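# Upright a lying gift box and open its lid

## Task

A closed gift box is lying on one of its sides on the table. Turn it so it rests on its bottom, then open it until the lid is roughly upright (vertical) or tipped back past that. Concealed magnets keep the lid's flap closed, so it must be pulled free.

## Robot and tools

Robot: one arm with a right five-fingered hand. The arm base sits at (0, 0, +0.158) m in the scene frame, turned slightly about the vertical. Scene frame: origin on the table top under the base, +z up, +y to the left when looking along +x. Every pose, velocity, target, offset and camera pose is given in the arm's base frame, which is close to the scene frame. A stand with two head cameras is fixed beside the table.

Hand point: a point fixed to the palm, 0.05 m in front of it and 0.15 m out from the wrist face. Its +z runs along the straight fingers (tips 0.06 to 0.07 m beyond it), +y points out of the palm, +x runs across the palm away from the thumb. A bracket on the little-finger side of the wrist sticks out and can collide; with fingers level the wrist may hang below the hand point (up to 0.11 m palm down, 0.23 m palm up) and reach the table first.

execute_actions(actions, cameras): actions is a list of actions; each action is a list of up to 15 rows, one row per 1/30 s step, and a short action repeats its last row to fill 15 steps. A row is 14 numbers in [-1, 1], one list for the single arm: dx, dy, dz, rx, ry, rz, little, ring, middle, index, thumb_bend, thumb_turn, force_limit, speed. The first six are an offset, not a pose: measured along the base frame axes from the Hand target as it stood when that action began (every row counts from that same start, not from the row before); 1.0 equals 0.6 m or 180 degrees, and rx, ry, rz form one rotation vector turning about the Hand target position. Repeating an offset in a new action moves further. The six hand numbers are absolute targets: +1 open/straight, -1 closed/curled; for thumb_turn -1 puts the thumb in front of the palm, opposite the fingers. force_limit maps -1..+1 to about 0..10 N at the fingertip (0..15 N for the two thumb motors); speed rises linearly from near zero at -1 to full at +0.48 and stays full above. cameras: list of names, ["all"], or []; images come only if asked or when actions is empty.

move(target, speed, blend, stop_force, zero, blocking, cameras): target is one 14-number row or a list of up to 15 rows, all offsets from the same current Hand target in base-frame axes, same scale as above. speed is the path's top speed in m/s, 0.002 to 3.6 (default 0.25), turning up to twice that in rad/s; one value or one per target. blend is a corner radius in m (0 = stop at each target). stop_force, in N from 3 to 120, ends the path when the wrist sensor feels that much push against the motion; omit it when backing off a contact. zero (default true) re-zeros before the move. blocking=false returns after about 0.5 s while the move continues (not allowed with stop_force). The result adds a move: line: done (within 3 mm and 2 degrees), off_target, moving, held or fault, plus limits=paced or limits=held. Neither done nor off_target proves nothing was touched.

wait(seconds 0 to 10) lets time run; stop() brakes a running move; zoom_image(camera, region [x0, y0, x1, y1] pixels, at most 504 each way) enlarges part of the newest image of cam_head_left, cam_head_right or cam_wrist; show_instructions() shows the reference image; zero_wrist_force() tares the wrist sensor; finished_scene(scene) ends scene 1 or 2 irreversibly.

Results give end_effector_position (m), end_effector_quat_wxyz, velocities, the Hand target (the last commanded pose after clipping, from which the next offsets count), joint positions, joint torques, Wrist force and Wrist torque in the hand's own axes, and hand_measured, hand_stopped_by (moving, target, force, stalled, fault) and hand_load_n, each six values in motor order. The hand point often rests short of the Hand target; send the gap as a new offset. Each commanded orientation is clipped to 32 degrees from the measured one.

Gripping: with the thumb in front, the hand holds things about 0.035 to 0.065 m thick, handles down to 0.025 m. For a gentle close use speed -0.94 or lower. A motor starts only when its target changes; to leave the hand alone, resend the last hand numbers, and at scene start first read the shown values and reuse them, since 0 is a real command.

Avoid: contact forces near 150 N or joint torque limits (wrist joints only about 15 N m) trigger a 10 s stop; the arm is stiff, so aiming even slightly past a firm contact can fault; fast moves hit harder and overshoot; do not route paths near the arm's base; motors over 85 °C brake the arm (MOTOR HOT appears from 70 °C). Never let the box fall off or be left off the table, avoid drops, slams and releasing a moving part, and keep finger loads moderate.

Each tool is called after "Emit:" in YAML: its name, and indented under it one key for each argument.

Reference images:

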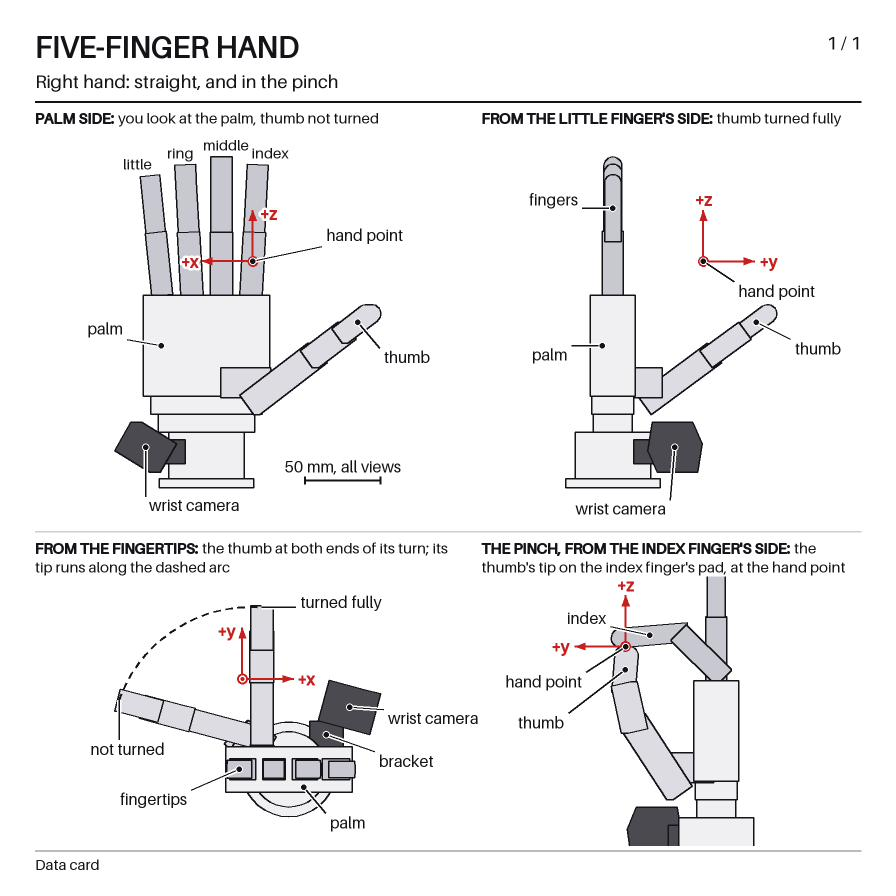

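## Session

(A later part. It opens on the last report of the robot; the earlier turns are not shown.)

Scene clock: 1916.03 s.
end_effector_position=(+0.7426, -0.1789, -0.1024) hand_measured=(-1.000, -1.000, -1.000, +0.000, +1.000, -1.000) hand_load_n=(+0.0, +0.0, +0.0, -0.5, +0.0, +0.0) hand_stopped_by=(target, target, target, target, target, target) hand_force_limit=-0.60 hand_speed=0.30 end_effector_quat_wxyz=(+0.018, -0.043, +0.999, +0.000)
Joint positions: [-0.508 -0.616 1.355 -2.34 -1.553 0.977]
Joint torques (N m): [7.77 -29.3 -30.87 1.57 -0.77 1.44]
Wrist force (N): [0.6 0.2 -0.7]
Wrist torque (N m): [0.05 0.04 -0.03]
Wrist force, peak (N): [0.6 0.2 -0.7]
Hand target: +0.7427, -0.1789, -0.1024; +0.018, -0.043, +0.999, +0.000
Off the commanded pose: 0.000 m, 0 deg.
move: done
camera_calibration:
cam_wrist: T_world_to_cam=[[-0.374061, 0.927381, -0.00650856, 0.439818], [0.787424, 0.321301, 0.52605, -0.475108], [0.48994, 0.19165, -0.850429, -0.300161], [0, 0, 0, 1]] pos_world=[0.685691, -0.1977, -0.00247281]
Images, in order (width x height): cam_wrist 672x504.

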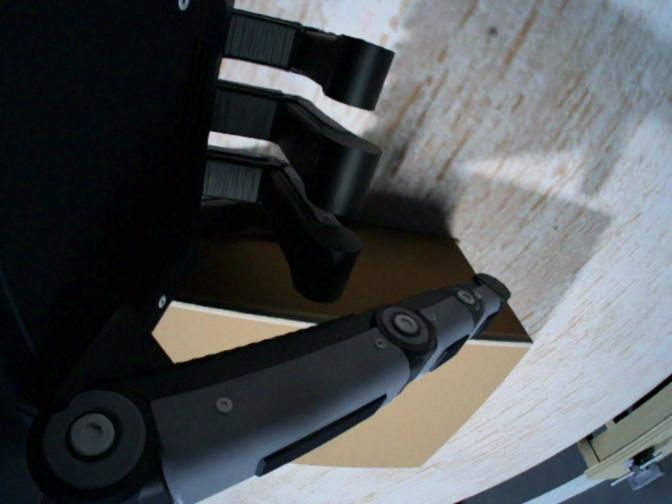

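Emit:
move:
  target:
    - [0.0016,0.0004,0.008,0,0,0,-1,-1,-1,0.0,1,-1,-0.6,0.3]
  speed: 0.02

Emit:
move:
  target:
    - [0.0008,0.0002,0.006,0,0,0,-1,-1,-1,0.0,1,-1,-0.6,0.3]
  speed: 0.02

Emit:
move:
  target:
    - [0.0008,0.0002,0.006,0,0,0,-1,-1,-1,0.0,1,-1,-0.6,0.3]
  speed: 0.02

Emit:
move:
  target:
    - [0.0008,0.0002,0.006,0,0,0,-1,-1,-1,0.0,1,-1,-0.6,0.3]
  speed: 0.02
  cameras: ["cam_wrist"]

Scene clock: 1925.43 s.
end_effector_position=(+0.7436, -0.1787, -0.0977) hand_measured=(-1.000, -1.000, -1.000, +0.000, +1.000, -1.000) hand_load_n=(+0.0, +0.5, +0.0, +0.5, +0.0, +0.0) hand_stopped_by=(target, target, target, target, target, target) hand_force_limit=-0.60 hand_speed=0.30 end_effector_quat_wxyz=(+0.018, -0.043, +0.999, +0.000)
Joint positions: [-0.507 -0.622 1.352 -2.331 -1.553 0.978]
Joint torques (N m): [6.74 -76.79 -32.58 1.11 -0.78 1.63]
Wrist force (N): [0.3 0.1 0.3]
Wrist torque (N m): [0.01 0.05 -0.05]
Wrist force, peak (N): [0.8 0.2 -0.4]
Hand target: +0.7437, -0.1787, -0.0976; +0.018, -0.043, +0.999, +0.000
Off the commanded pose: 0.000 m, 0 deg.
move: done

Scene clock: 1926.13 s.
end_effector_position=(+0.7441, -0.1785, -0.0941) hand_measured=(-1.000, -1.000, -1.000, +0.000, +1.000, -1.000) hand_load_n=(+0.0, +0.0, +0.0, +1.0, +0.0, +0.0) hand_stopped_by=(target, target, target, target, target, target) hand_force_limit=-0.60 hand_speed=0.30 end_effector_quat_wxyz=(+0.018, -0.043, +0.999, +0.000)
Joint positions: [-0.507 -0.627 1.351 -2.325 -1.553 0.978]
Joint torques (N m): [7.39 -77.41 -30.96 0.68 -0.68 1.5]
Wrist force (N): [0.1 0.3 0.9]
Wrist torque (N m): [0.02 0.06 -0.06]
Wrist force, peak (N): [0.0 0.5 1.1]
Hand target: +0.7441, -0.1785, -0.0940; +0.018, -0.043, +0.999, +0.000
Off the commanded pose: 0.000 m, 0 deg.
move: done

Scene clock: 1926.83 s.
end_effector_position=(+0.7446, -0.1784, -0.0905) hand_measured=(-1.000, -1.000, -1.000, +0.000, +1.000, -1.000) hand_load_n=(+0.0, +0.0, +0.0, +1.0, +0.0, +0.0) hand_stopped_by=(target, target, target, target, target, target) hand_force_limit=-0.60 hand_speed=0.30 end_effector_quat_wxyz=(+0.018, -0.043, +0.999, +0.000)
Joint positions: [-0.506 -0.632 1.349 -2.319 -1.553 0.979]
Joint torques (N m): [7.7 -79.14 -33.13 1.29 -0.6 1.57]
Wrist force (N): [0.2 0.3 0.9]
Wrist torque (N m): [0.02 0.05 -0.06]
Wrist force, peak (N): [0.1 0.4 1.3]
Hand target: +0.7446, -0.1784, -0.0904; +0.018, -0.043, +0.999, +0.000
Off the commanded pose: 0.000 m, 0 deg.
move: done

Scene clock: 1927.53 s.
end_effector_position=(+0.7451, -0.1783, -0.0869) hand_measured=(-1.000, -1.000, -1.000, +0.000, +1.000, -1.000) hand_load_n=(+0.0, +0.0, +0.0, +1.0, -0.5, +0.0) hand_stopped_by=(target, target, target, target, target, target) hand_force_limit=-0.60 hand_speed=0.30 end_effector_quat_wxyz=(+0.018, -0.043, +0.999, +0.000)
Joint positions: [-0.506 -0.637 1.347 -2.312 -1.553 0.979]
Joint torques (N m): [7.54 -78.76 -31.92 0.83 -0.73 1.57]
Wrist force (N): [0.3 0.1 1.2]
Wrist torque (N m): [0.01 0.03 -0.06]
Wrist force, peak (N): [-0.1 0.4 1.5]
Hand target: +0.7451, -0.1783, -0.0868; +0.018, -0.043, +0.999, +0.000
Off the commanded pose: 0.000 m, 0 deg.
move: done
camera_calibration:
cam_wrist: T_world_to_cam=[[-0.374061, 0.927381, -0.00650856, 0.440297], [0.787424, 0.321301, 0.52605, -0.485423], [0.48994, 0.19165, -0.850429, -0.288319], [0, 0, 0, 1]] pos_world=[0.688191, -0.1971, 0.0130272]
Images, in order (width x height): cam_wrist 672x504.

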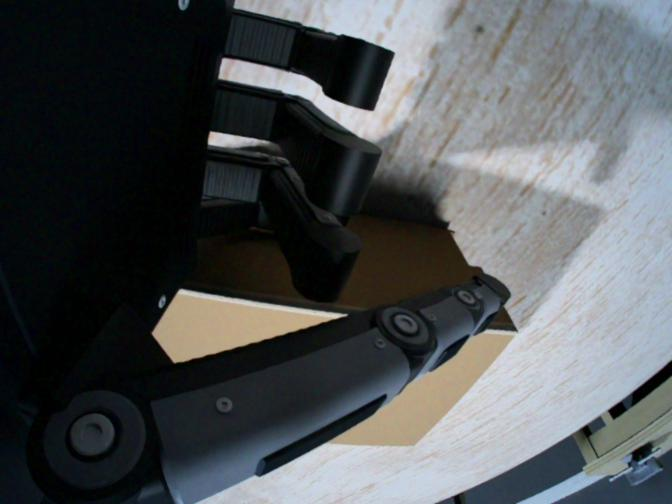

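Emit:
move:
  target:
    - [0.0,0.0,0.02,0,0,0,-1,-1,-1,0.0,1,-1,-0.6,0.3]
  speed: 0.03
  cameras: ["cam_wrist", "cam_head_left"]

Emit:
zoom_image:
  camera: "cam_head_left"
  region: [400, 200, 540, 320]

Scene clock: 1935.90 s.
end_effector_position=(+0.7451, -0.1783, -0.0749) hand_measured=(-1.000, -1.000, -1.000, +0.000, +1.000, -1.000) hand_load_n=(+0.0, +0.0, +0.0, +0.5, +0.0, +0.0) hand_stopped_by=(target, target, target, target, target, target) hand_force_limit=-0.60 hand_speed=0.30 end_effector_quat_wxyz=(+0.018, -0.043, +0.999, +0.000)
Joint positions: [-0.506 -0.655 1.347 -2.293 -1.553 0.979]
Joint torques (N m): [6.09 -79.72 -31.48 0.97 -0.47 1.39]
Wrist force (N): [0.1 0.3 0.1]
Wrist torque (N m): [0.06 0.07 -0.06]
Wrist force, peak (N): [0.0 0.3 1.5]
Hand target: +0.7451, -0.1783, -0.0748; +0.018, -0.043, +0.999, +0.000
Off the commanded pose: 0.000 m, 0 deg.
move: done
camera_calibration:
cam_wrist: T_world_to_cam=[[-0.374061, 0.927381, -0.00650856, 0.440375], [0.787424, 0.321301, 0.52605, -0.491735], [0.48994, 0.19165, -0.850429, -0.278114], [0, 0, 0, 1]] pos_world=[0.688191, -0.1971, 0.0250272]
Images, in order (width x height): cam_head_left 896x504, cam_wrist 672x504.

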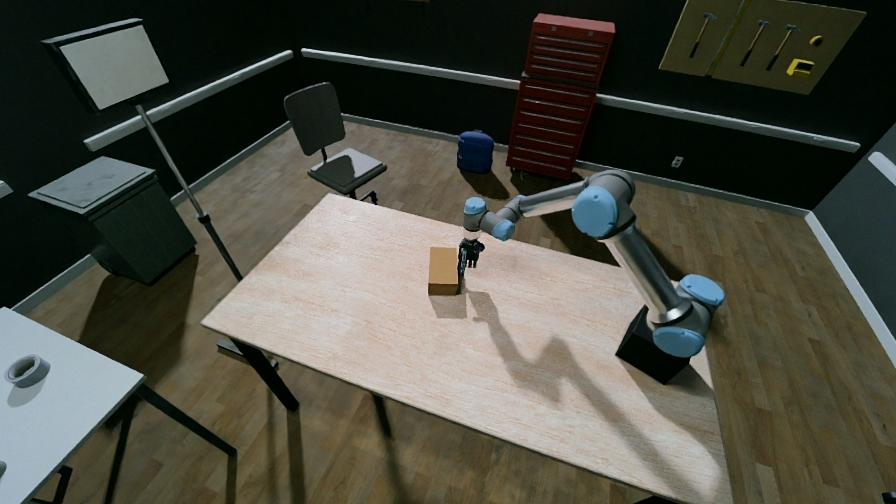

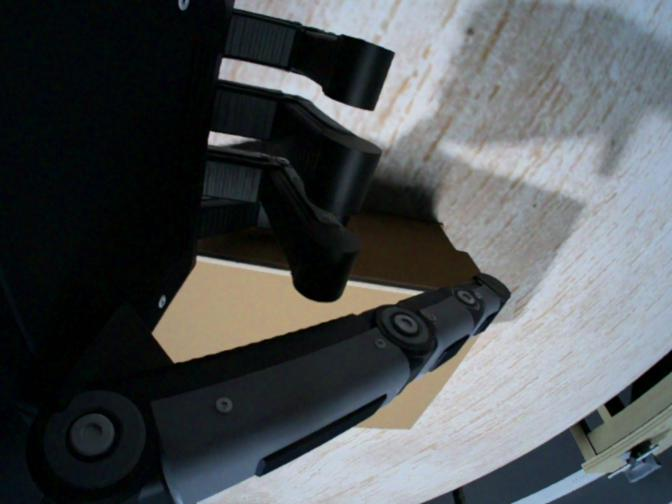

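Scaled by 3.600 from the camera's 896x504 image, which has a finer 1280x720 frame.

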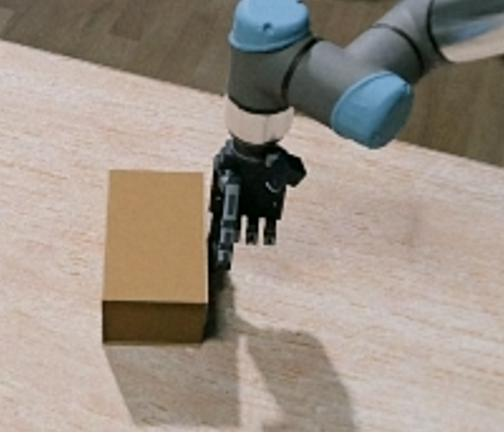

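Emit:
move:
  target:
    - [-0.0243,-0.0059,0,0,0,0,-1,-1,-1,0.0,1,-1,-0.6,0.3]
    - [-0.0243,-0.0059,-0.0455,0,0,0,-1,-1,-1,0.0,1,-1,-0.6,0.3]
    - [0.0032,0.0008,-0.0455,0,0,0,-1,-1,-1,0.0,1,-1,-0.6,0.3]
  speed: 0.06

Emit:
move:
  target:
    - [0.0016,0.0004,0.015,0,0,0,-1,-1,-1,0.0,1,-1,-0.6,0.3]
  speed: 0.02
  cameras: ["cam_head_right"]

Emit:
zoom_image:
  camera: "cam_head_right"
  region: [400, 220, 520, 320]

Emit:
move:
  target:
    - [0,0,0.01,0,0,0,-1,-1,-1,0.0,1,-1,-0.6,0.3]
  speed: 0.02
  cameras: ["cam_head_right", "cam_wrist"]

Emit:
zoom_image:
  camera: "cam_head_right"
  region: [400, 220, 520, 320]

Scene clock: 1959.50 s.
end_effector_position=(+0.7470, -0.1778, -0.1021) hand_measured=(-1.000, -1.000, -1.000, +0.000, +1.000, -1.000) hand_load_n=(+0.0, +0.0, +0.0, +0.0, +0.0, +0.0) hand_stopped_by=(target, target, target, target, target, target) hand_force_limit=-0.60 hand_speed=0.30 end_effector_quat_wxyz=(+0.018, -0.043, +0.999, +0.000)
Joint positions: [-0.504 -0.609 1.34 -2.332 -1.553 0.981]
Joint torques (N m): [5.71 -30.51 -32.85 1.22 -0.76 1.49]
Wrist force (N): [-0.3 0.4 -0.1]
Wrist torque (N m): [0.06 0.06 -0.06]
Wrist force, peak (N): [0.0 0.7 0.8]
Hand target: +0.7470, -0.1778, -0.1021; +0.018, -0.043, +0.999, +0.000
Off the commanded pose: 0.000 m, 0 deg.
move: done

Scene clock: 1960.30 s.
end_effector_position=(+0.7480, -0.1776, -0.0932) hand_measured=(-1.000, -1.000, -1.000, +0.000, +1.000, -1.000) hand_load_n=(+0.0, +0.0, +0.0, +1.0, +0.0, +0.0) hand_stopped_by=(target, target, target, target, target, target) hand_force_limit=-0.60 hand_speed=0.30 end_effector_quat_wxyz=(+0.018, -0.043, +0.999, +0.000)
Joint positions: [-0.503 -0.622 1.337 -2.317 -1.553 0.982]
Joint torques (N m): [6.92 -77.64 -31.68 1.03 -0.76 1.43]
Wrist force (N): [-0.1 0.4 1.2]
Wrist torque (N m): [0.04 0.10 -0.07]
Wrist force, peak (N): [-0.1 0.4 1.2]
Hand target: +0.7480, -0.1776, -0.0931; +0.018, -0.043, +0.999, +0.000
Off the commanded pose: 0.000 m, 0 deg.
move: done
Images, in order (width x height): cam_head_right 896x504.

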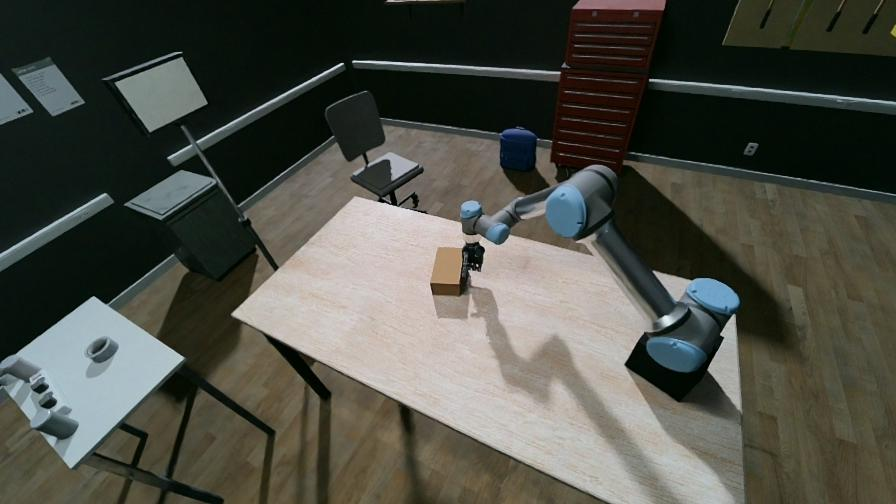

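Scaled by 4.200 from the camera's 896x504 image, which has a finer 1280x720 frame.

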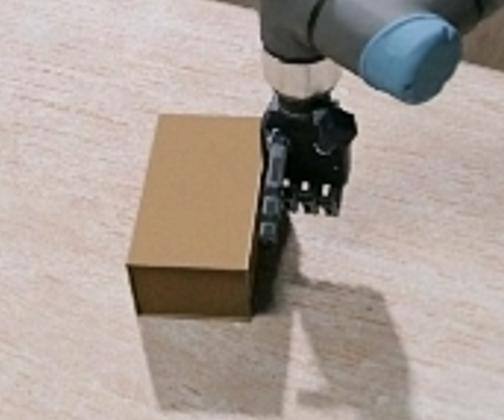

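Scene clock: 1961.03 s.
end_effector_position=(+0.7481, -0.1776, -0.0872) hand_measured=(-1.000, -1.000, -1.000, +0.000, +1.000, -1.000) hand_load_n=(+0.0, +0.5, +0.0, +0.5, +0.0, +0.0) hand_stopped_by=(target, target, target, target, target, target) hand_force_limit=-0.60 hand_speed=0.30 end_effector_quat_wxyz=(+0.018, -0.043, +0.999, +0.000)
Joint positions: [-0.503 -0.631 1.337 -2.307 -1.553 0.982]
Joint torques (N m): [8.01 -78.02 -2.75 1.4 -0.58 1.46]
Wrist force (N): [0.4 0.4 0.3]
Wrist torque (N m): [0.06 0.06 -0.06]
Wrist force, peak (N): [-0.1 0.4 1.4]
Hand target: +0.7480, -0.1776, -0.0871; +0.018, -0.043, +0.999, +0.000
Off the commanded pose: 0.000 m, 0 deg.
move: done
camera_calibration:
cam_wrist: T_world_to_cam=[[-0.374095, 0.927366, -0.00668884, 0.440754], [0.787328, 0.321399, 0.526134, -0.487688], [0.490069, 0.191558, -0.850375, -0.290237], [0, 0, 0, 1]] pos_world=[0.691091, -0.1964, 0.0127268]
Images, in order (width x height): cam_head_right 896x504, cam_wrist 672x504.

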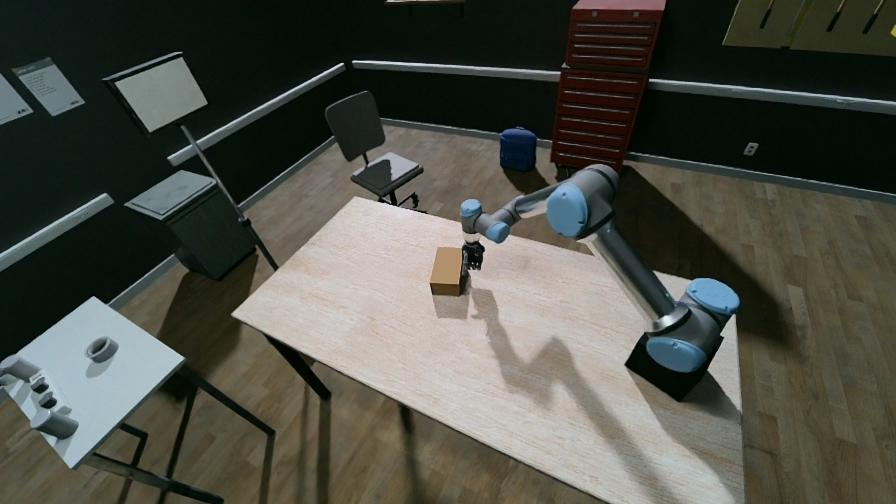

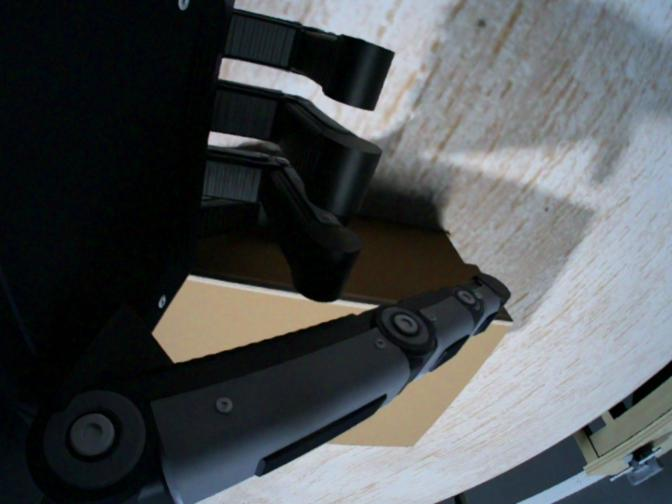

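Scaled by 4.200 from the camera's 896x504 image, which has a finer 1280x720 frame.

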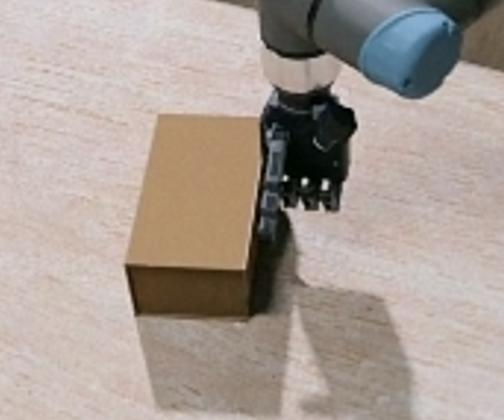

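Emit:
move:
  target:
    - [-0.0194,-0.0047,0,0,0,0,-1,-1,-1,0.0,1,-1,-0.6,0.3]
    - [-0.0194,-0.0047,-0.025,-0.0053,0.0216,-0.0222,-1,-1,-1,0.0,1,-1,-0.6,0.3]
    - [0.0065,0.0016,-0.025,-0.0053,0.0216,-0.0222,-1,-1,-1,0.0,1,-1,-0.6,0.3]
  speed: 0.06

Emit:
move:
  target:
    - [0.0024,0.0006,0.013,0,0,0,-1,-1,-1,0.0,1,-1,-0.6,0.3]
  speed: 0.02

Emit:
move:
  target:
    - [0.004,0.001,0.008,0,0,0,-1,-1,-1,0.0,1,-1,-0.6,0.3]
  speed: 0.02

Emit:
move:
  target:
    - [0.004,0.001,0.008,0,0,0,-1,-1,-1,0.0,1,-1,-0.6,0.3]
  speed: 0.02
  cameras: ["cam_head_right", "cam_wrist"]

Emit:
zoom_image:
  camera: "cam_head_right"
  region: [400, 220, 520, 320]

Scene clock: 1982.87 s.
end_effector_position=(+0.7518, -0.1766, -0.1021) hand_measured=(-1.000, -1.000, -1.000, +0.000, +1.000, -1.000) hand_load_n=(+0.0, +0.0, +0.0, +0.0, +0.0, +0.0) hand_stopped_by=(target, target, target, target, target, target) hand_force_limit=-0.60 hand_speed=0.30 end_effector_quat_wxyz=(-0.017, -0.008, +1.000, -0.008)
Joint positions: [-0.484 -0.595 1.281 -2.235 -1.6 1.071]
Joint torques (N m): [7.41 -32.78 -31.66 1.27 0.79 1.43]
Wrist force (N): [0.3 0.1 0.6]
Wrist torque (N m): [0.01 0.02 -0.02]
Wrist force, peak (N): [-0.7 0.8 0.2]
Hand target: +0.7519, -0.1766, -0.1021; -0.017, -0.008, +1.000, -0.008
Off the commanded pose: 0.000 m, 0 deg.
move: done

Scene clock: 1983.67 s.
end_effector_position=(+0.7533, -0.1763, -0.0944) hand_measured=(-1.000, -1.000, -1.000, +0.000, +1.000, -1.000) hand_load_n=(+0.0, +0.0, +0.0, +0.0, +0.0, +0.0) hand_stopped_by=(target, target, target, target, target, target) hand_force_limit=-0.60 hand_speed=0.30 end_effector_quat_wxyz=(-0.017, -0.008, +1.000, -0.008)
Joint positions: [-0.483 -0.604 1.276 -2.221 -1.6 1.072]
Joint torques (N m): [8.02 -79.28 -33.22 0.97 1.05 1.56]
Wrist force (N): [0.4 0.1 0.4]
Wrist torque (N m): [0.02 0.01 -0.02]
Wrist force, peak (N): [0.4 0.2 0.6]
Hand target: +0.7533, -0.1763, -0.0943; -0.017, -0.008, +1.000, -0.008
Off the commanded pose: 0.000 m, 0 deg.
move: done

Scene clock: 1984.43 s.
end_effector_position=(+0.7557, -0.1757, -0.0896) hand_measured=(-1.000, -1.000, -1.000, +0.000, +1.000, -1.000) hand_load_n=(+0.0, +0.0, +0.0, +1.0, +0.0, +0.0) hand_stopped_by=(target, target, target, target, target, target) hand_force_limit=-0.60 hand_speed=0.30 end_effector_quat_wxyz=(-0.017, -0.008, +1.000, -0.008)
Joint positions: [-0.481 -0.608 1.268 -2.209 -1.6 1.074]
Joint torques (N m): [6.79 -80.39 -31.77 1.04 0.87 1.65]
Wrist force (N): [0.2 0.3 1.0]
Wrist torque (N m): [0.03 0.04 -0.05]
Wrist force, peak (N): [0.0 0.0 1.5]
Hand target: +0.7557, -0.1757, -0.0895; -0.017, -0.008, +1.000, -0.008
Off the commanded pose: 0.000 m, 0 deg.
move: done

Scene clock: 1985.20 s.
end_effector_position=(+0.7581, -0.1751, -0.0848) hand_measured=(-1.000, -1.000, -1.000, +0.000, +1.000, -1.000) hand_load_n=(+0.0, +0.0, +0.0, +0.5, +0.0, +0.0) hand_stopped_by=(target, target, target, target, target, target) hand_force_limit=-0.60 hand_speed=0.30 end_effector_quat_wxyz=(-0.017, -0.008, +1.000, -0.008)
Joint positions: [-0.478 -0.611 1.259 -2.197 -1.6 1.076]
Joint torques (N m): [7.28 -79.89 -32.62 1.62 0.87 1.39]
Wrist force (N): [0.2 0.1 0.8]
Wrist torque (N m): [0.02 0.06 -0.06]
Wrist force, peak (N): [0.2 0.1 1.6]
Hand target: +0.7581, -0.1751, -0.0847; -0.017, -0.008, +1.000, -0.008
Off the commanded pose: 0.000 m, 0 deg.
move: done
camera_calibration:
cam_wrist: T_world_to_cam=[[-0.308709, 0.951156, 0.000985478, 0.397436], [0.841808, 0.272736, 0.465806, -0.552638], [0.442785, 0.144628, -0.884887, -0.268827], [0, 0, 0, 1]] pos_world=[0.70694, -0.188419, 0.0191491]
Images, in order (width x height): cam_head_right 896x504, cam_wrist 672x504.

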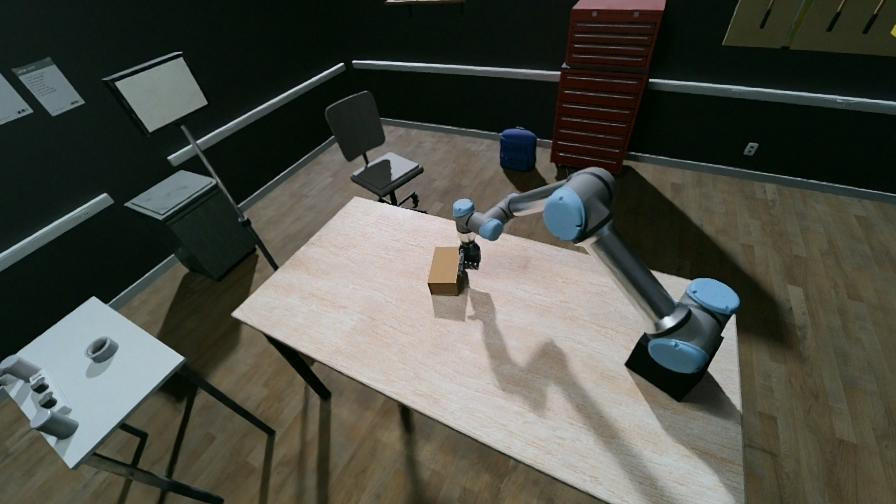

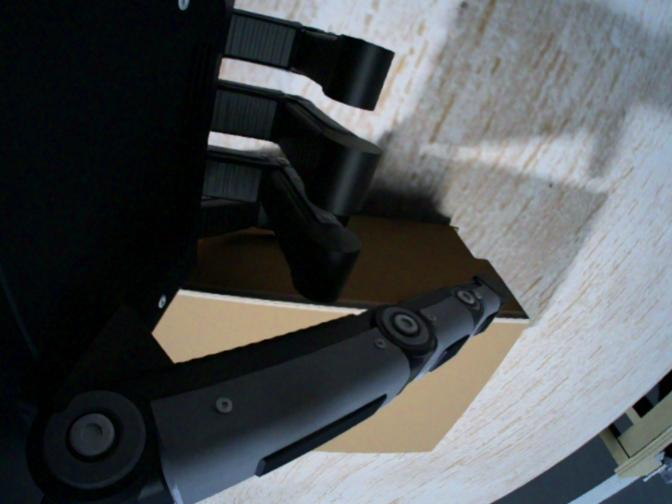

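Scaled by 4.200 from the camera's 896x504 image, which has a finer 1280x720 frame.

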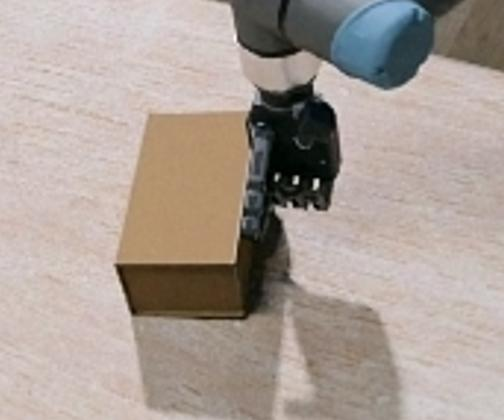

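Emit:
zoom_image:
  camera: "cam_wrist"
  region: [330, 200, 560, 350]

Scaled by 2.191 from the camera's 672x504 image, which has a finer 960x720 frame.

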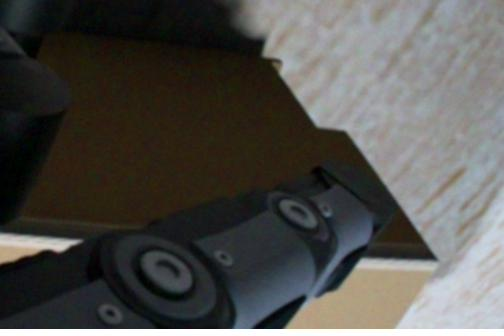

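Emit:
move:
  target:
    - [0.004,0.001,0.008,0,0,0,-1,-1,-1,0.0,1,-1,-0.6,0.3]
  speed: 0.02
  cameras: ["cam_wrist"]

Emit:
zoom_image:
  camera: "cam_wrist"
  region: [330, 200, 560, 350]

Emit:
move:
  target:
    - [0.004,0.001,0.008,0,0,0,-1,-1,-1,0.0,1,-1,-0.6,0.3]
  speed: 0.02
  cameras: ["cam_head_right", "cam_wrist"]

Emit:
zoom_image:
  camera: "cam_wrist"
  region: [330, 200, 560, 350]

Emit:
zoom_image:
  camera: "cam_head_right"
  region: [400, 220, 520, 320]

Scene clock: 2001.10 s.
end_effector_position=(+0.7605, -0.1745, -0.0800) hand_measured=(-1.000, -1.000, -1.000, +0.000, +1.000, -1.000) hand_load_n=(+0.0, +0.0, +0.0, +0.5, +0.0, +0.0) hand_stopped_by=(target, target, target, target, target, target) hand_force_limit=-0.60 hand_speed=0.30 end_effector_quat_wxyz=(-0.017, -0.008, +1.000, -0.008)
Joint positions: [-0.476 -0.613 1.249 -2.184 -1.6 1.078]
Joint torques (N m): [7.55 -79.66 -35.42 1.66 1.07 1.54]
Wrist force (N): [0.1 0.4 1.3]
Wrist torque (N m): [0.04 0.05 -0.05]
Wrist force, peak (N): [0.0 0.1 1.6]
Hand target: +0.7605, -0.1745, -0.0799; -0.017, -0.008, +1.000, -0.008
Off the commanded pose: 0.000 m, 0 deg.
move: done
camera_calibration:
cam_wrist: T_world_to_cam=[[-0.308709, 0.951156, 0.000985478, 0.397601], [0.841808, 0.272736, 0.465806, -0.557058], [0.442785, 0.144628, -0.884887, -0.265729], [0, 0, 0, 1]] pos_world=[0.70934, -0.187819, 0.0239491]
Images, in order (width x height): cam_wrist 672x504.

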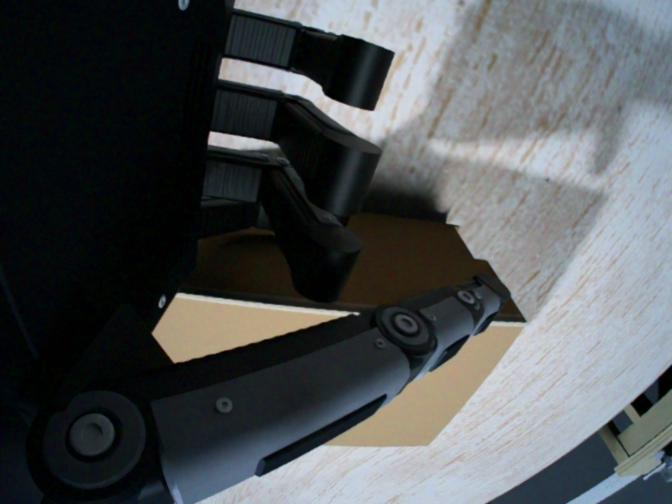

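Scaled by 2.191 from the camera's 672x504 image, which has a finer 960x720 frame.

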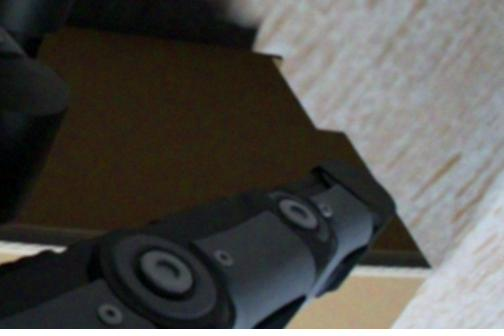

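Scene clock: 2001.87 s.
end_effector_position=(+0.7629, -0.1739, -0.0752) hand_measured=(-1.000, -1.000, -1.000, +0.000, +1.000, -1.000) hand_load_n=(+0.0, +0.0, +0.0, +1.0, +0.0, +0.0) hand_stopped_by=(target, target, target, target, target, target) hand_force_limit=-0.60 hand_speed=0.30 end_effector_quat_wxyz=(-0.017, -0.008, +1.000, -0.008)
Joint positions: [-0.474 -0.616 1.24 -2.172 -1.6 1.08]
Joint torques (N m): [7.94 -79.44 -31.96 1.57 0.94 1.62]
Wrist force (N): [0.1 -0.1 0.8]
Wrist torque (N m): [-0.01 0.04 -0.06]
Wrist force, peak (N): [0.5 0.3 1.4]
Hand target: +0.7629, -0.1739, -0.0751; -0.017, -0.008, +1.000, -0.008
Off the commanded pose: 0.000 m, 0 deg.
move: done
camera_calibration:
cam_wrist: T_world_to_cam=[[-0.308708, 0.951156, 0.000985703, 0.397767], [0.841808, 0.272735, 0.465806, -0.561478], [0.442785, 0.144628, -0.884887, -0.262631], [0, 0, 0, 1]] pos_world=[0.71174, -0.187219, 0.0287491]
Images, in order (width x height): cam_head_right 896x504, cam_wrist 672x504.

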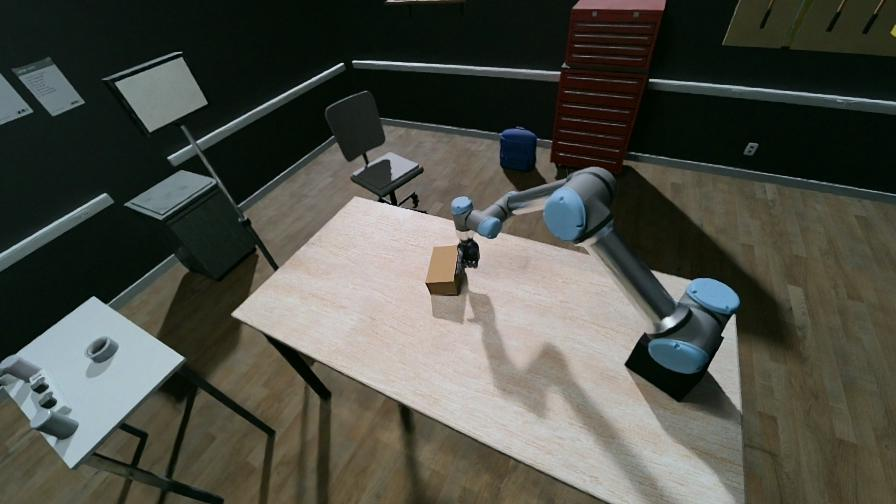

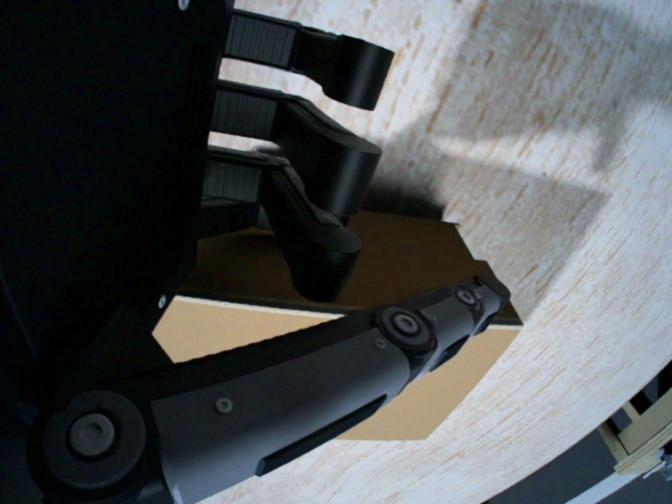

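Scaled by 2.191 from the camera's 672x504 image, which has a finer 960x720 frame.

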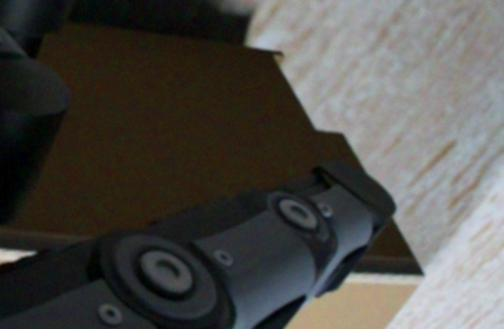

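Scaled by 4.200 from the camera's 896x504 image, which has a finer 1280x720 frame.

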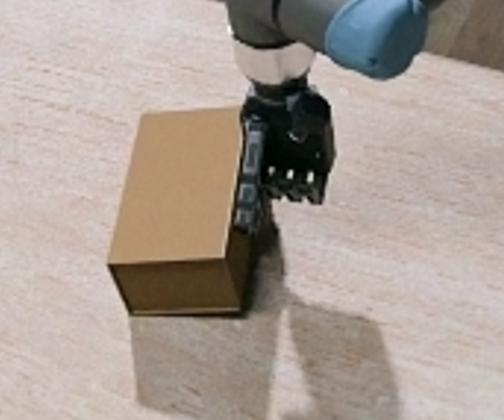

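Emit:
move:
  target:
    - [-0.016,-0.004,-0.032,0,0,0,-1,-1,-1,0.0,1,-1,-0.6,0.3]
    - [-0.016,-0.004,-0.063,0,0,0,-1,-1,-1,0.0,1,-1,-0.6,0.3]
    - [-0.010,-0.0025,-0.063,0,0,0,-1,-1,-1,0.0,1,-1,-0.6,0.3]
  speed: 0.04
  cameras: ["cam_wrist"]

Scene clock: 2100.70 s.
end_effector_position=(+0.7569, -0.1754, -0.1129) hand_measured=(-1.000, -1.000, -1.000, +0.000, +1.000, -1.000) hand_load_n=(+0.5, +0.0, +0.0, +0.0, +0.0, +0.0) hand_stopped_by=(target, target, target, target, target, target) hand_force_limit=-0.60 hand_speed=0.30 end_effector_quat_wxyz=(-0.017, -0.008, +1.000, -0.008)
Joint positions: [-0.479 -0.57 1.262 -2.241 -1.6 1.075]
Joint torques (N m): [6.08 -31.55 -31.03 1.11 1.01 0.92]
Wrist force (N): [0.0 0.3 0.2]
Wrist torque (N m): [0.05 0.00 -0.03]
Wrist force, peak (N): [0.0 0.1 1.6]
Hand target: +0.7569, -0.1754, -0.1129; -0.017, -0.008, +1.000, -0.008
Off the commanded pose: 0.000 m, 0 deg.
move: done
camera_calibration:
cam_wrist: T_world_to_cam=[[-0.308708, 0.951156, 0.000985703, 0.397378], [0.841808, 0.272735, 0.465806, -0.538457], [0.442785, 0.144628, -0.884887, -0.293117], [0, 0, 0, 1]] pos_world=[0.70574, -0.188719, -0.0089509]
Images, in order (width x height): cam_wrist 672x504.

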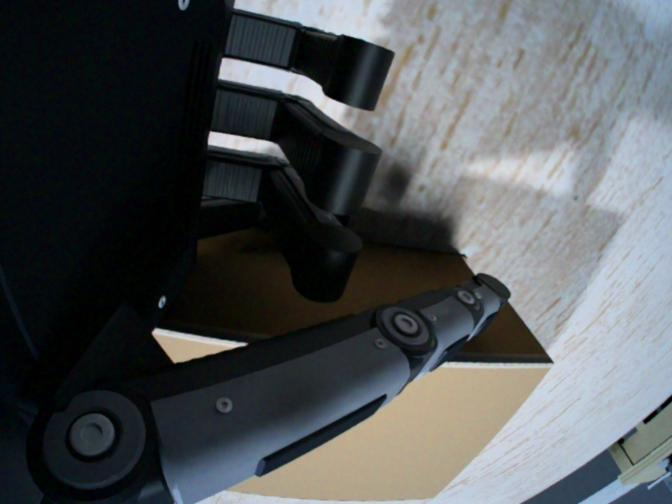

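Emit:
move:
  target:
    - [0.0081,0.002,0,0,0,0,-1,-1,-1,0.0,1,-1,-0.6,0.3]
  speed: 0.03

Emit:
move:
  target:
    - [0.0065,0.0016,0,0,0,0,-1,-1,-1,0.0,1,-1,-0.6,0.3]
  speed: 0.03

Emit:
execute_actions:
  actions:
    - [[0.001,0.0003,0.04,0,0,0,-1,-1,-1,0.0,1,-1,-0.6,0.3],[0.002,0.0005,0.08,0,0,0,-1,-1,-1,0.0,1,-1,-0.6,0.3],[0.003,0.0008,0.108,0,0,0,-1,-1,-1,0.0,1,-1,-0.6,0.3]]
  cameras: ["cam_wrist", "cam_head_right"]

Emit:
zoom_image:
  camera: "cam_head_right"
  region: [400, 220, 520, 320]

Scene clock: 2109.40 s.
end_effector_position=(+0.7617, -0.1742, -0.1129) hand_measured=(-1.000, -1.000, -1.000, +0.000, +1.000, -1.000) hand_load_n=(+0.0, +0.0, +0.5, +0.0, +0.0, +0.0) hand_stopped_by=(target, target, target, target, target, target) hand_force_limit=-0.60 hand_speed=0.30 end_effector_quat_wxyz=(-0.017, -0.008, +1.000, -0.008)
Joint positions: [-0.475 -0.561 1.244 -2.231 -1.6 1.079]
Joint torques (N m): [6.08 -33.14 -31.6 0.66 0.94 0.9]
Wrist force (N): [0.7 0.2 0.0]
Wrist torque (N m): [0.03 -0.04 -0.01]
Wrist force, peak (N): [-0.2 0.6 0.3]
Hand target: +0.7618, -0.1742, -0.1129; -0.017, -0.008, +1.000, -0.008
Off the commanded pose: 0.000 m, 0 deg.
move: done

Scene clock: 2110.20 s.
end_effector_position=(+0.7656, -0.1732, -0.1129) hand_measured=(-1.000, -1.000, -1.000, +0.000, +1.000, -1.000) hand_load_n=(+0.0, +0.0, +0.0, +0.5, +0.0, +0.0) hand_stopped_by=(target, target, target, target, target, target) hand_force_limit=-0.60 hand_speed=0.30 end_effector_quat_wxyz=(-0.017, -0.008, +1.000, -0.008)
Joint positions: [-0.472 -0.554 1.229 -2.223 -1.6 1.083]
Joint torques (N m): [7.29 -32.75 -34.49 0.93 1.02 1.53]
Wrist force (N): [0.3 -0.1 -0.2]
Wrist torque (N m): [0.02 0.04 -0.03]
Wrist force, peak (N): [0.7 0.1 -0.3]
Hand target: +0.7657, -0.1732, -0.1129; -0.017, -0.008, +1.000, -0.008
Off the commanded pose: 0.000 m, 0 deg.
move: done

Scene clock: 2110.93 s.
end_effector_position=(+0.7675, -0.1727, -0.0482) hand_measured=(-1.000, -1.000, -1.000, +0.000, +1.000, -1.000) hand_load_n=(+0.0, +0.0, +0.0, +0.5, +0.0, +0.0) hand_stopped_by=(target, target, target, target, target, target) hand_force_limit=-0.60 hand_speed=0.30 end_effector_quat_wxyz=(-0.017, -0.008, +1.000, -0.008)
Joint positions: [-0.47 -0.646 1.217 -2.12 -1.6 1.085]
Joint torques (N m): [-6.05 -79.06 -33.53 1.32 -0.48 -0.74]
Wrist force (N): [-0.3 0.3 0.1]
Wrist torque (N m): [0.04 0.04 -0.06]
Wrist force, peak (N): [0.8 0.9 5.7]
Hand target: +0.7675, -0.1727, -0.0481; -0.017, -0.008, +1.000, -0.008
Off the commanded pose: 0.000 m, 0 deg.
camera_calibration:
cam_wrist: T_world_to_cam=[[-0.308753, 0.951142, 0.00106872, 0.398043], [0.841795, 0.272734, 0.465829, -0.5782], [0.442778, 0.144726, -0.884874, -0.241015], [0, 0, 0, 1]] pos_world=[0.716339, -0.186019, 0.0556494]
Images, in order (width x height): cam_head_right 896x504, cam_wrist 672x504.

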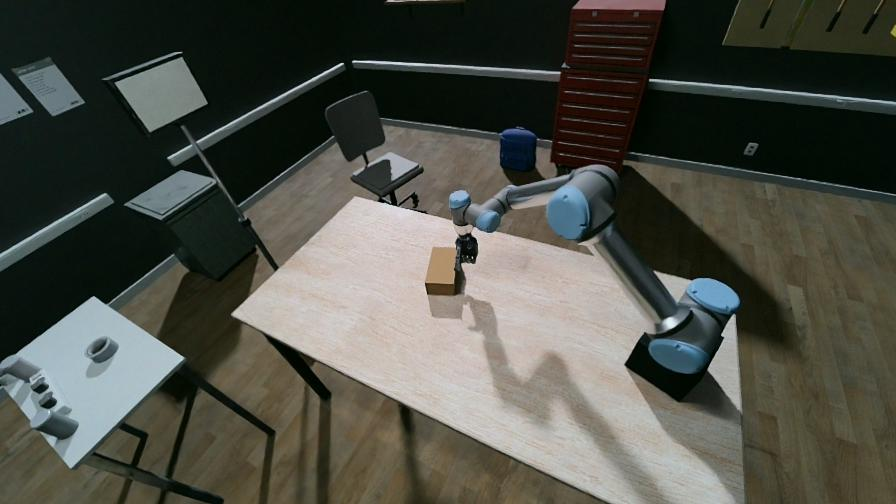

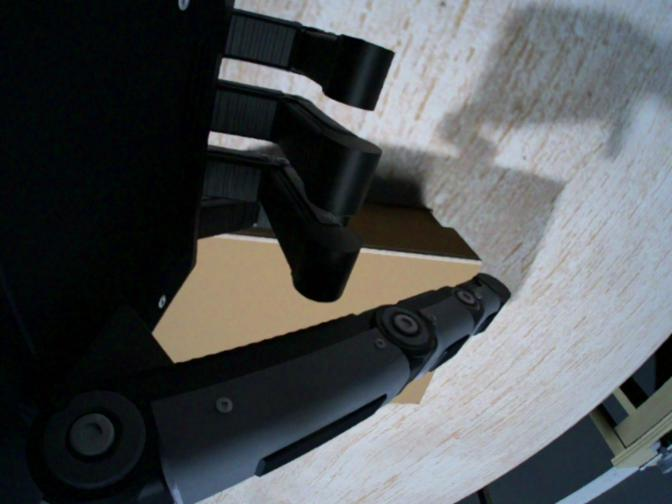

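Scaled by 4.200 from the camera's 896x504 image, which has a finer 1280x720 frame.

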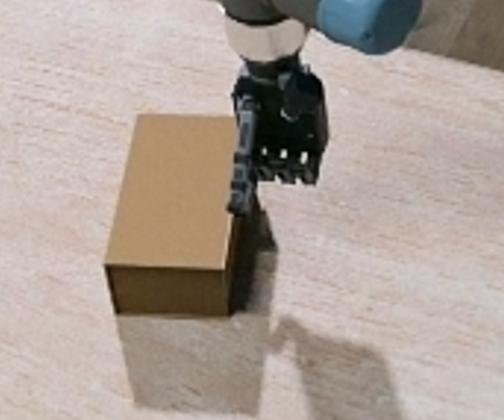

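Emit:
move:
  target:
    - [-0.0243,-0.0059,0,0,0,0,-1,-1,-1,0.0,1,-1,-0.6,0.3]
    - [-0.0243,-0.0059,-0.0907,0,0,0,-1,-1,-1,0.0,1,-1,-0.6,0.3]
    - [0.0065,0.0016,-0.0907,0,0,0,-1,-1,-1,0.0,1,-1,-0.6,0.3]
  speed: 0.08

Emit:
move:
  target:
    - [0.0024,0.0006,0.013,0,0,0,-1,-1,-1,0.0,1,-1,-0.6,0.3]
    - [0.0064,0.0016,0.018,0,0,0,-1,-1,-1,0.0,1,-1,-0.6,0.3]
  speed: 0.02
  cameras: ["cam_wrist"]

Scene clock: 2185.00 s.
end_effector_position=(+0.7713, -0.1718, -0.1025) hand_measured=(-1.000, -1.000, -1.000, +0.000, +1.000, -1.000) hand_load_n=(+0.0, +0.0, +0.0, +0.0, -0.5, +0.0) hand_stopped_by=(target, target, target, target, target, target) hand_force_limit=-0.60 hand_speed=0.30 end_effector_quat_wxyz=(-0.017, -0.008, +1.000, -0.008)
Joint positions: [-0.467 -0.56 1.208 -2.196 -1.6 1.088]
Joint torques (N m): [5.82 -32.76 -32.13 1.9 -0.43 1.53]
Wrist force (N): [0.4 0.2 -0.1]
Wrist torque (N m): [0.03 0.02 -0.03]
Wrist force, peak (N): [-0.1 0.8 0.6]
Hand target: +0.7714, -0.1718, -0.1025; -0.017, -0.008, +1.000, -0.008
Off the commanded pose: 0.000 m, 0 deg.
move: done

Scene clock: 2186.23 s.
end_effector_position=(+0.7752, -0.1708, -0.0917) hand_measured=(-1.000, -1.000, -1.000, +0.000, +1.000, -1.000) hand_load_n=(+0.0, +0.0, +0.0, +1.0, +0.0, +0.0) hand_stopped_by=(target, target, target, target, target, target) hand_force_limit=-0.60 hand_speed=0.30 end_effector_quat_wxyz=(-0.017, -0.008, +1.000, -0.008)
Joint positions: [-0.463 -0.569 1.193 -2.172 -1.6 1.091]
Joint torques (N m): [7.14 -79.83 -33.34 1.31 1 1.74]
Wrist force (N): [0.1 0.2 0.8]
Wrist torque (N m): [0.02 0.06 -0.07]
Wrist force, peak (N): [0.1 0.2 1.5]
Hand target: +0.7752, -0.1708, -0.0917; -0.017, -0.008, +1.000, -0.008
Off the commanded pose: 0.000 m, 0 deg.
move: done
camera_calibration:
cam_wrist: T_world_to_cam=[[-0.308708, 0.951156, 0.000985703, 0.398631], [0.841808, 0.272735, 0.465806, -0.564945], [0.442785, 0.144628, -0.884887, -0.283215], [0, 0, 0, 1]] pos_world=[0.72404, -0.184119, 0.0121491]
Images, in order (width x height): cam_wrist 672x504.

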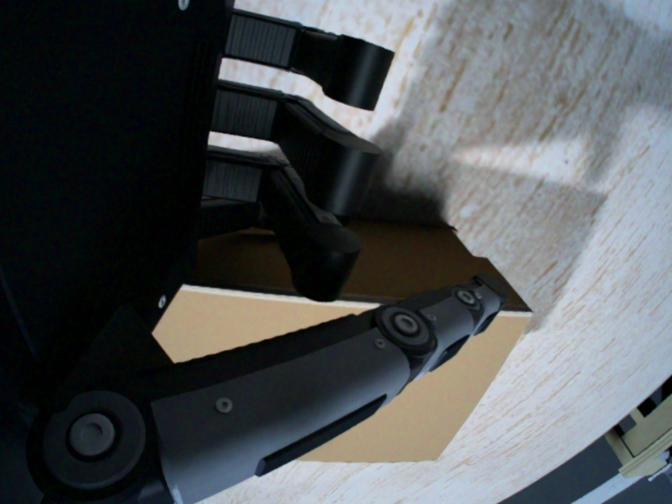

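Emit:
move:
  target:
    - [0.0293,0.0071,0.0492,-0.0198,0.081,0,-1,-1,-1,0.0,1,-1,-0.6,0.3]
  speed: 0.05
  cameras: ["cam_head_right"]

Emit:
zoom_image:
  camera: "cam_head_right"
  region: [400, 220, 520, 320]

Scene clock: 2196.70 s.
end_effector_position=(+0.7928, -0.1665, -0.0622) hand_measured=(-1.000, -1.000, -1.000, +0.000, +1.000, -1.000) hand_load_n=(+0.0, +0.0, +0.0, +0.5, +0.0, +0.0) hand_stopped_by=(target, target, target, target, target, target) hand_force_limit=-0.60 hand_speed=0.30 end_effector_quat_wxyz=(-0.144, -0.009, +0.989, -0.038)
Joint positions: [-0.399 -0.442 0.782 -1.674 -1.753 1.176]
Joint torques (N m): [6.6 -38.19 -36.56 1.4 -1.13 1.69]
Wrist force (N): [0.1 0.8 1.4]
Wrist torque (N m): [0.05 -0.01 -0.02]
Wrist force, peak (N): [0.1 0.4 1.6]
Hand target: +0.7928, -0.1665, -0.0622; -0.144, -0.009, +0.989, -0.038
Off the commanded pose: 0.000 m, 0 deg.
move: done
Images, in order (width x height): cam_head_right 896x504.

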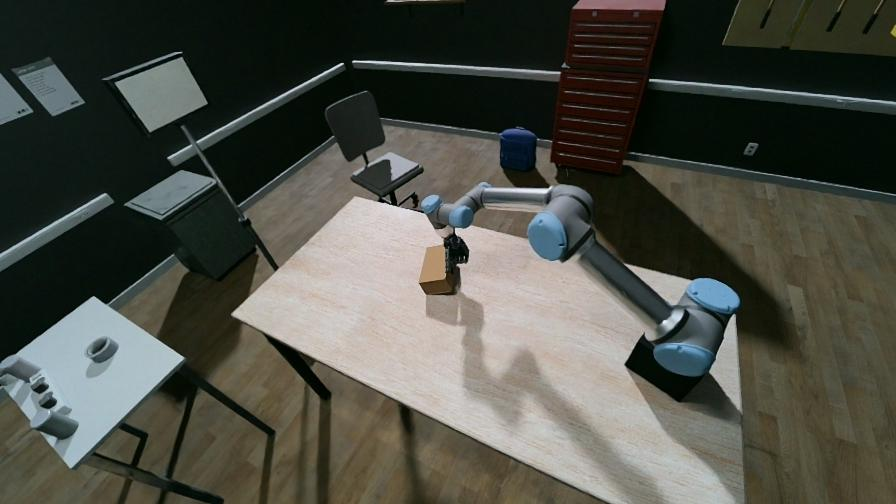

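Scaled by 4.200 from the camera's 896x504 image, which has a finer 1280x720 frame.

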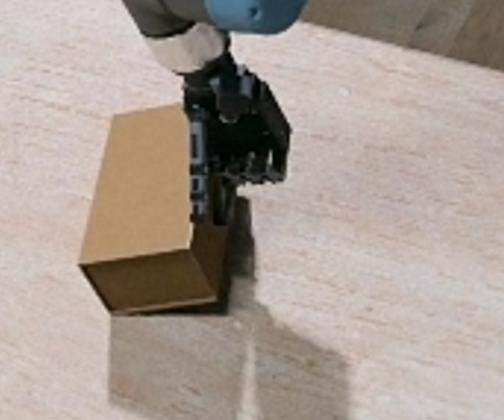

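Emit:
move:
  target:
    - [-0.0293,-0.0071,-0.0492,0.0198,-0.081,0,-1,-1,-1,0.0,1,-1,-0.6,0.3]
    - [-0.0325,-0.0079,-0.0642,0.0198,-0.081,0,-1,-1,-1,0.0,1,-1,-0.6,0.3]
    - [-0.0617,-0.015,-0.0642,0.0198,-0.081,0,-1,-1,-1,0.0,1,-1,-0.6,0.3]
  speed: 0.06

Emit:
move:
  target:
    - [0,0,0.25,0,0,0,1,1,1,1,1,-1,-0.6,0.3]
    - [0.162,0.0395,0.25,0,0,0.3,1,1,1,1,1,-1,-0.6,0.3]
    - [0.199,0.0485,0.25,0,0,0.572,1,1,1,1,1,-1,-0.6,0.3]
  speed: 0.3
  blend: 0.03
  cameras: ["cam_wrist", "cam_head_right"]

Scene clock: 2232.00 s.
end_effector_position=(+0.7558, -0.1755, -0.1007) hand_measured=(-1.000, -1.000, -1.000, +0.000, +1.000, -1.000) hand_load_n=(+0.0, +0.0, +0.0, +0.0, +0.0, +0.0) hand_stopped_by=(target, target, target, target, target, target) hand_force_limit=-0.60 hand_speed=0.30 end_effector_quat_wxyz=(-0.017, -0.008, +1.000, -0.008)
Joint positions: [-0.48 -0.59 1.267 -2.225 -1.6 1.074]
Joint torques (N m): [-6.47 -77.65 -2.72 -5.84 0.86 -1.36]
Wrist force (N): [0.0 0.2 0.2]
Wrist torque (N m): [0.03 0.00 0.05]
Wrist force, peak (N): [-0.4 0.6 1.8]
Hand target: +0.7558, -0.1755, -0.1007; -0.017, -0.008, +1.000, -0.008
Off the commanded pose: 0.000 m, 0 deg.
move: done

Scene clock: 2236.23 s.
end_effector_position=(+0.8737, -0.1462, +0.0491) hand_measured=(+1.000, +1.000, +1.000, +1.000, +1.000, -1.000) hand_load_n=(+0.0, +0.0, +0.0, +0.0, +0.0, +0.0) hand_stopped_by=(target, target, target, target, target, target) hand_force_limit=-0.60 hand_speed=0.30 end_effector_quat_wxyz=(-0.025, +0.785, -0.615, +0.072)
Joint positions: [-0.31 -0.175 0.035 -1.583 -1.573 -0.552]
Joint torques (N m): [7.41 -39.18 -37.36 -5.61 -0.39 -1.3]
Wrist force (N): [0.0 0.4 0.1]
Wrist torque (N m): [0.05 0.01 0.02]
Wrist force, peak (N): [0.3 -1.7 0.3]
Hand target: +0.8752, -0.1464, +0.0493; +0.004, +0.787, -0.616, +0.018
Off the commanded pose: 0.002 m, 7 deg.
elbow stopped short: the move would have taken joint 3 (elbow) straighter than the controller allows.
move: off_target
camera_calibration:
cam_wrist: T_world_to_cam=[[-0.851861, -0.515556, -0.0923825, 0.670158], [-0.507057, 0.767553, 0.392117, 0.534264], [-0.13125, 0.380872, -0.915265, 0.331778], [0, 0, 0, 1]] pos_world=[0.88533, -0.190937, 0.156082]
Images, in order (width x height): cam_head_right 896x504, cam_wrist 672x504.

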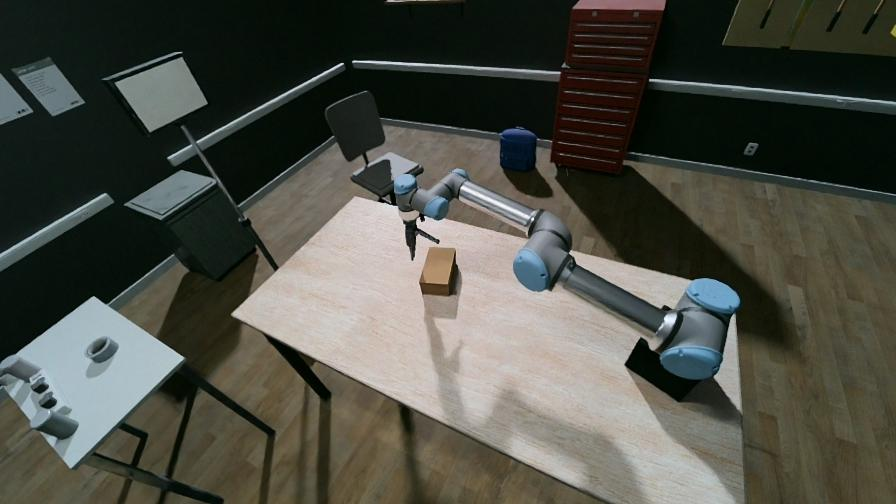

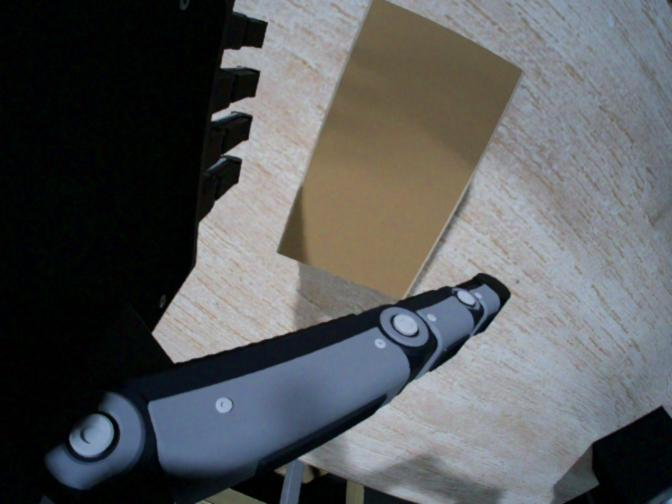

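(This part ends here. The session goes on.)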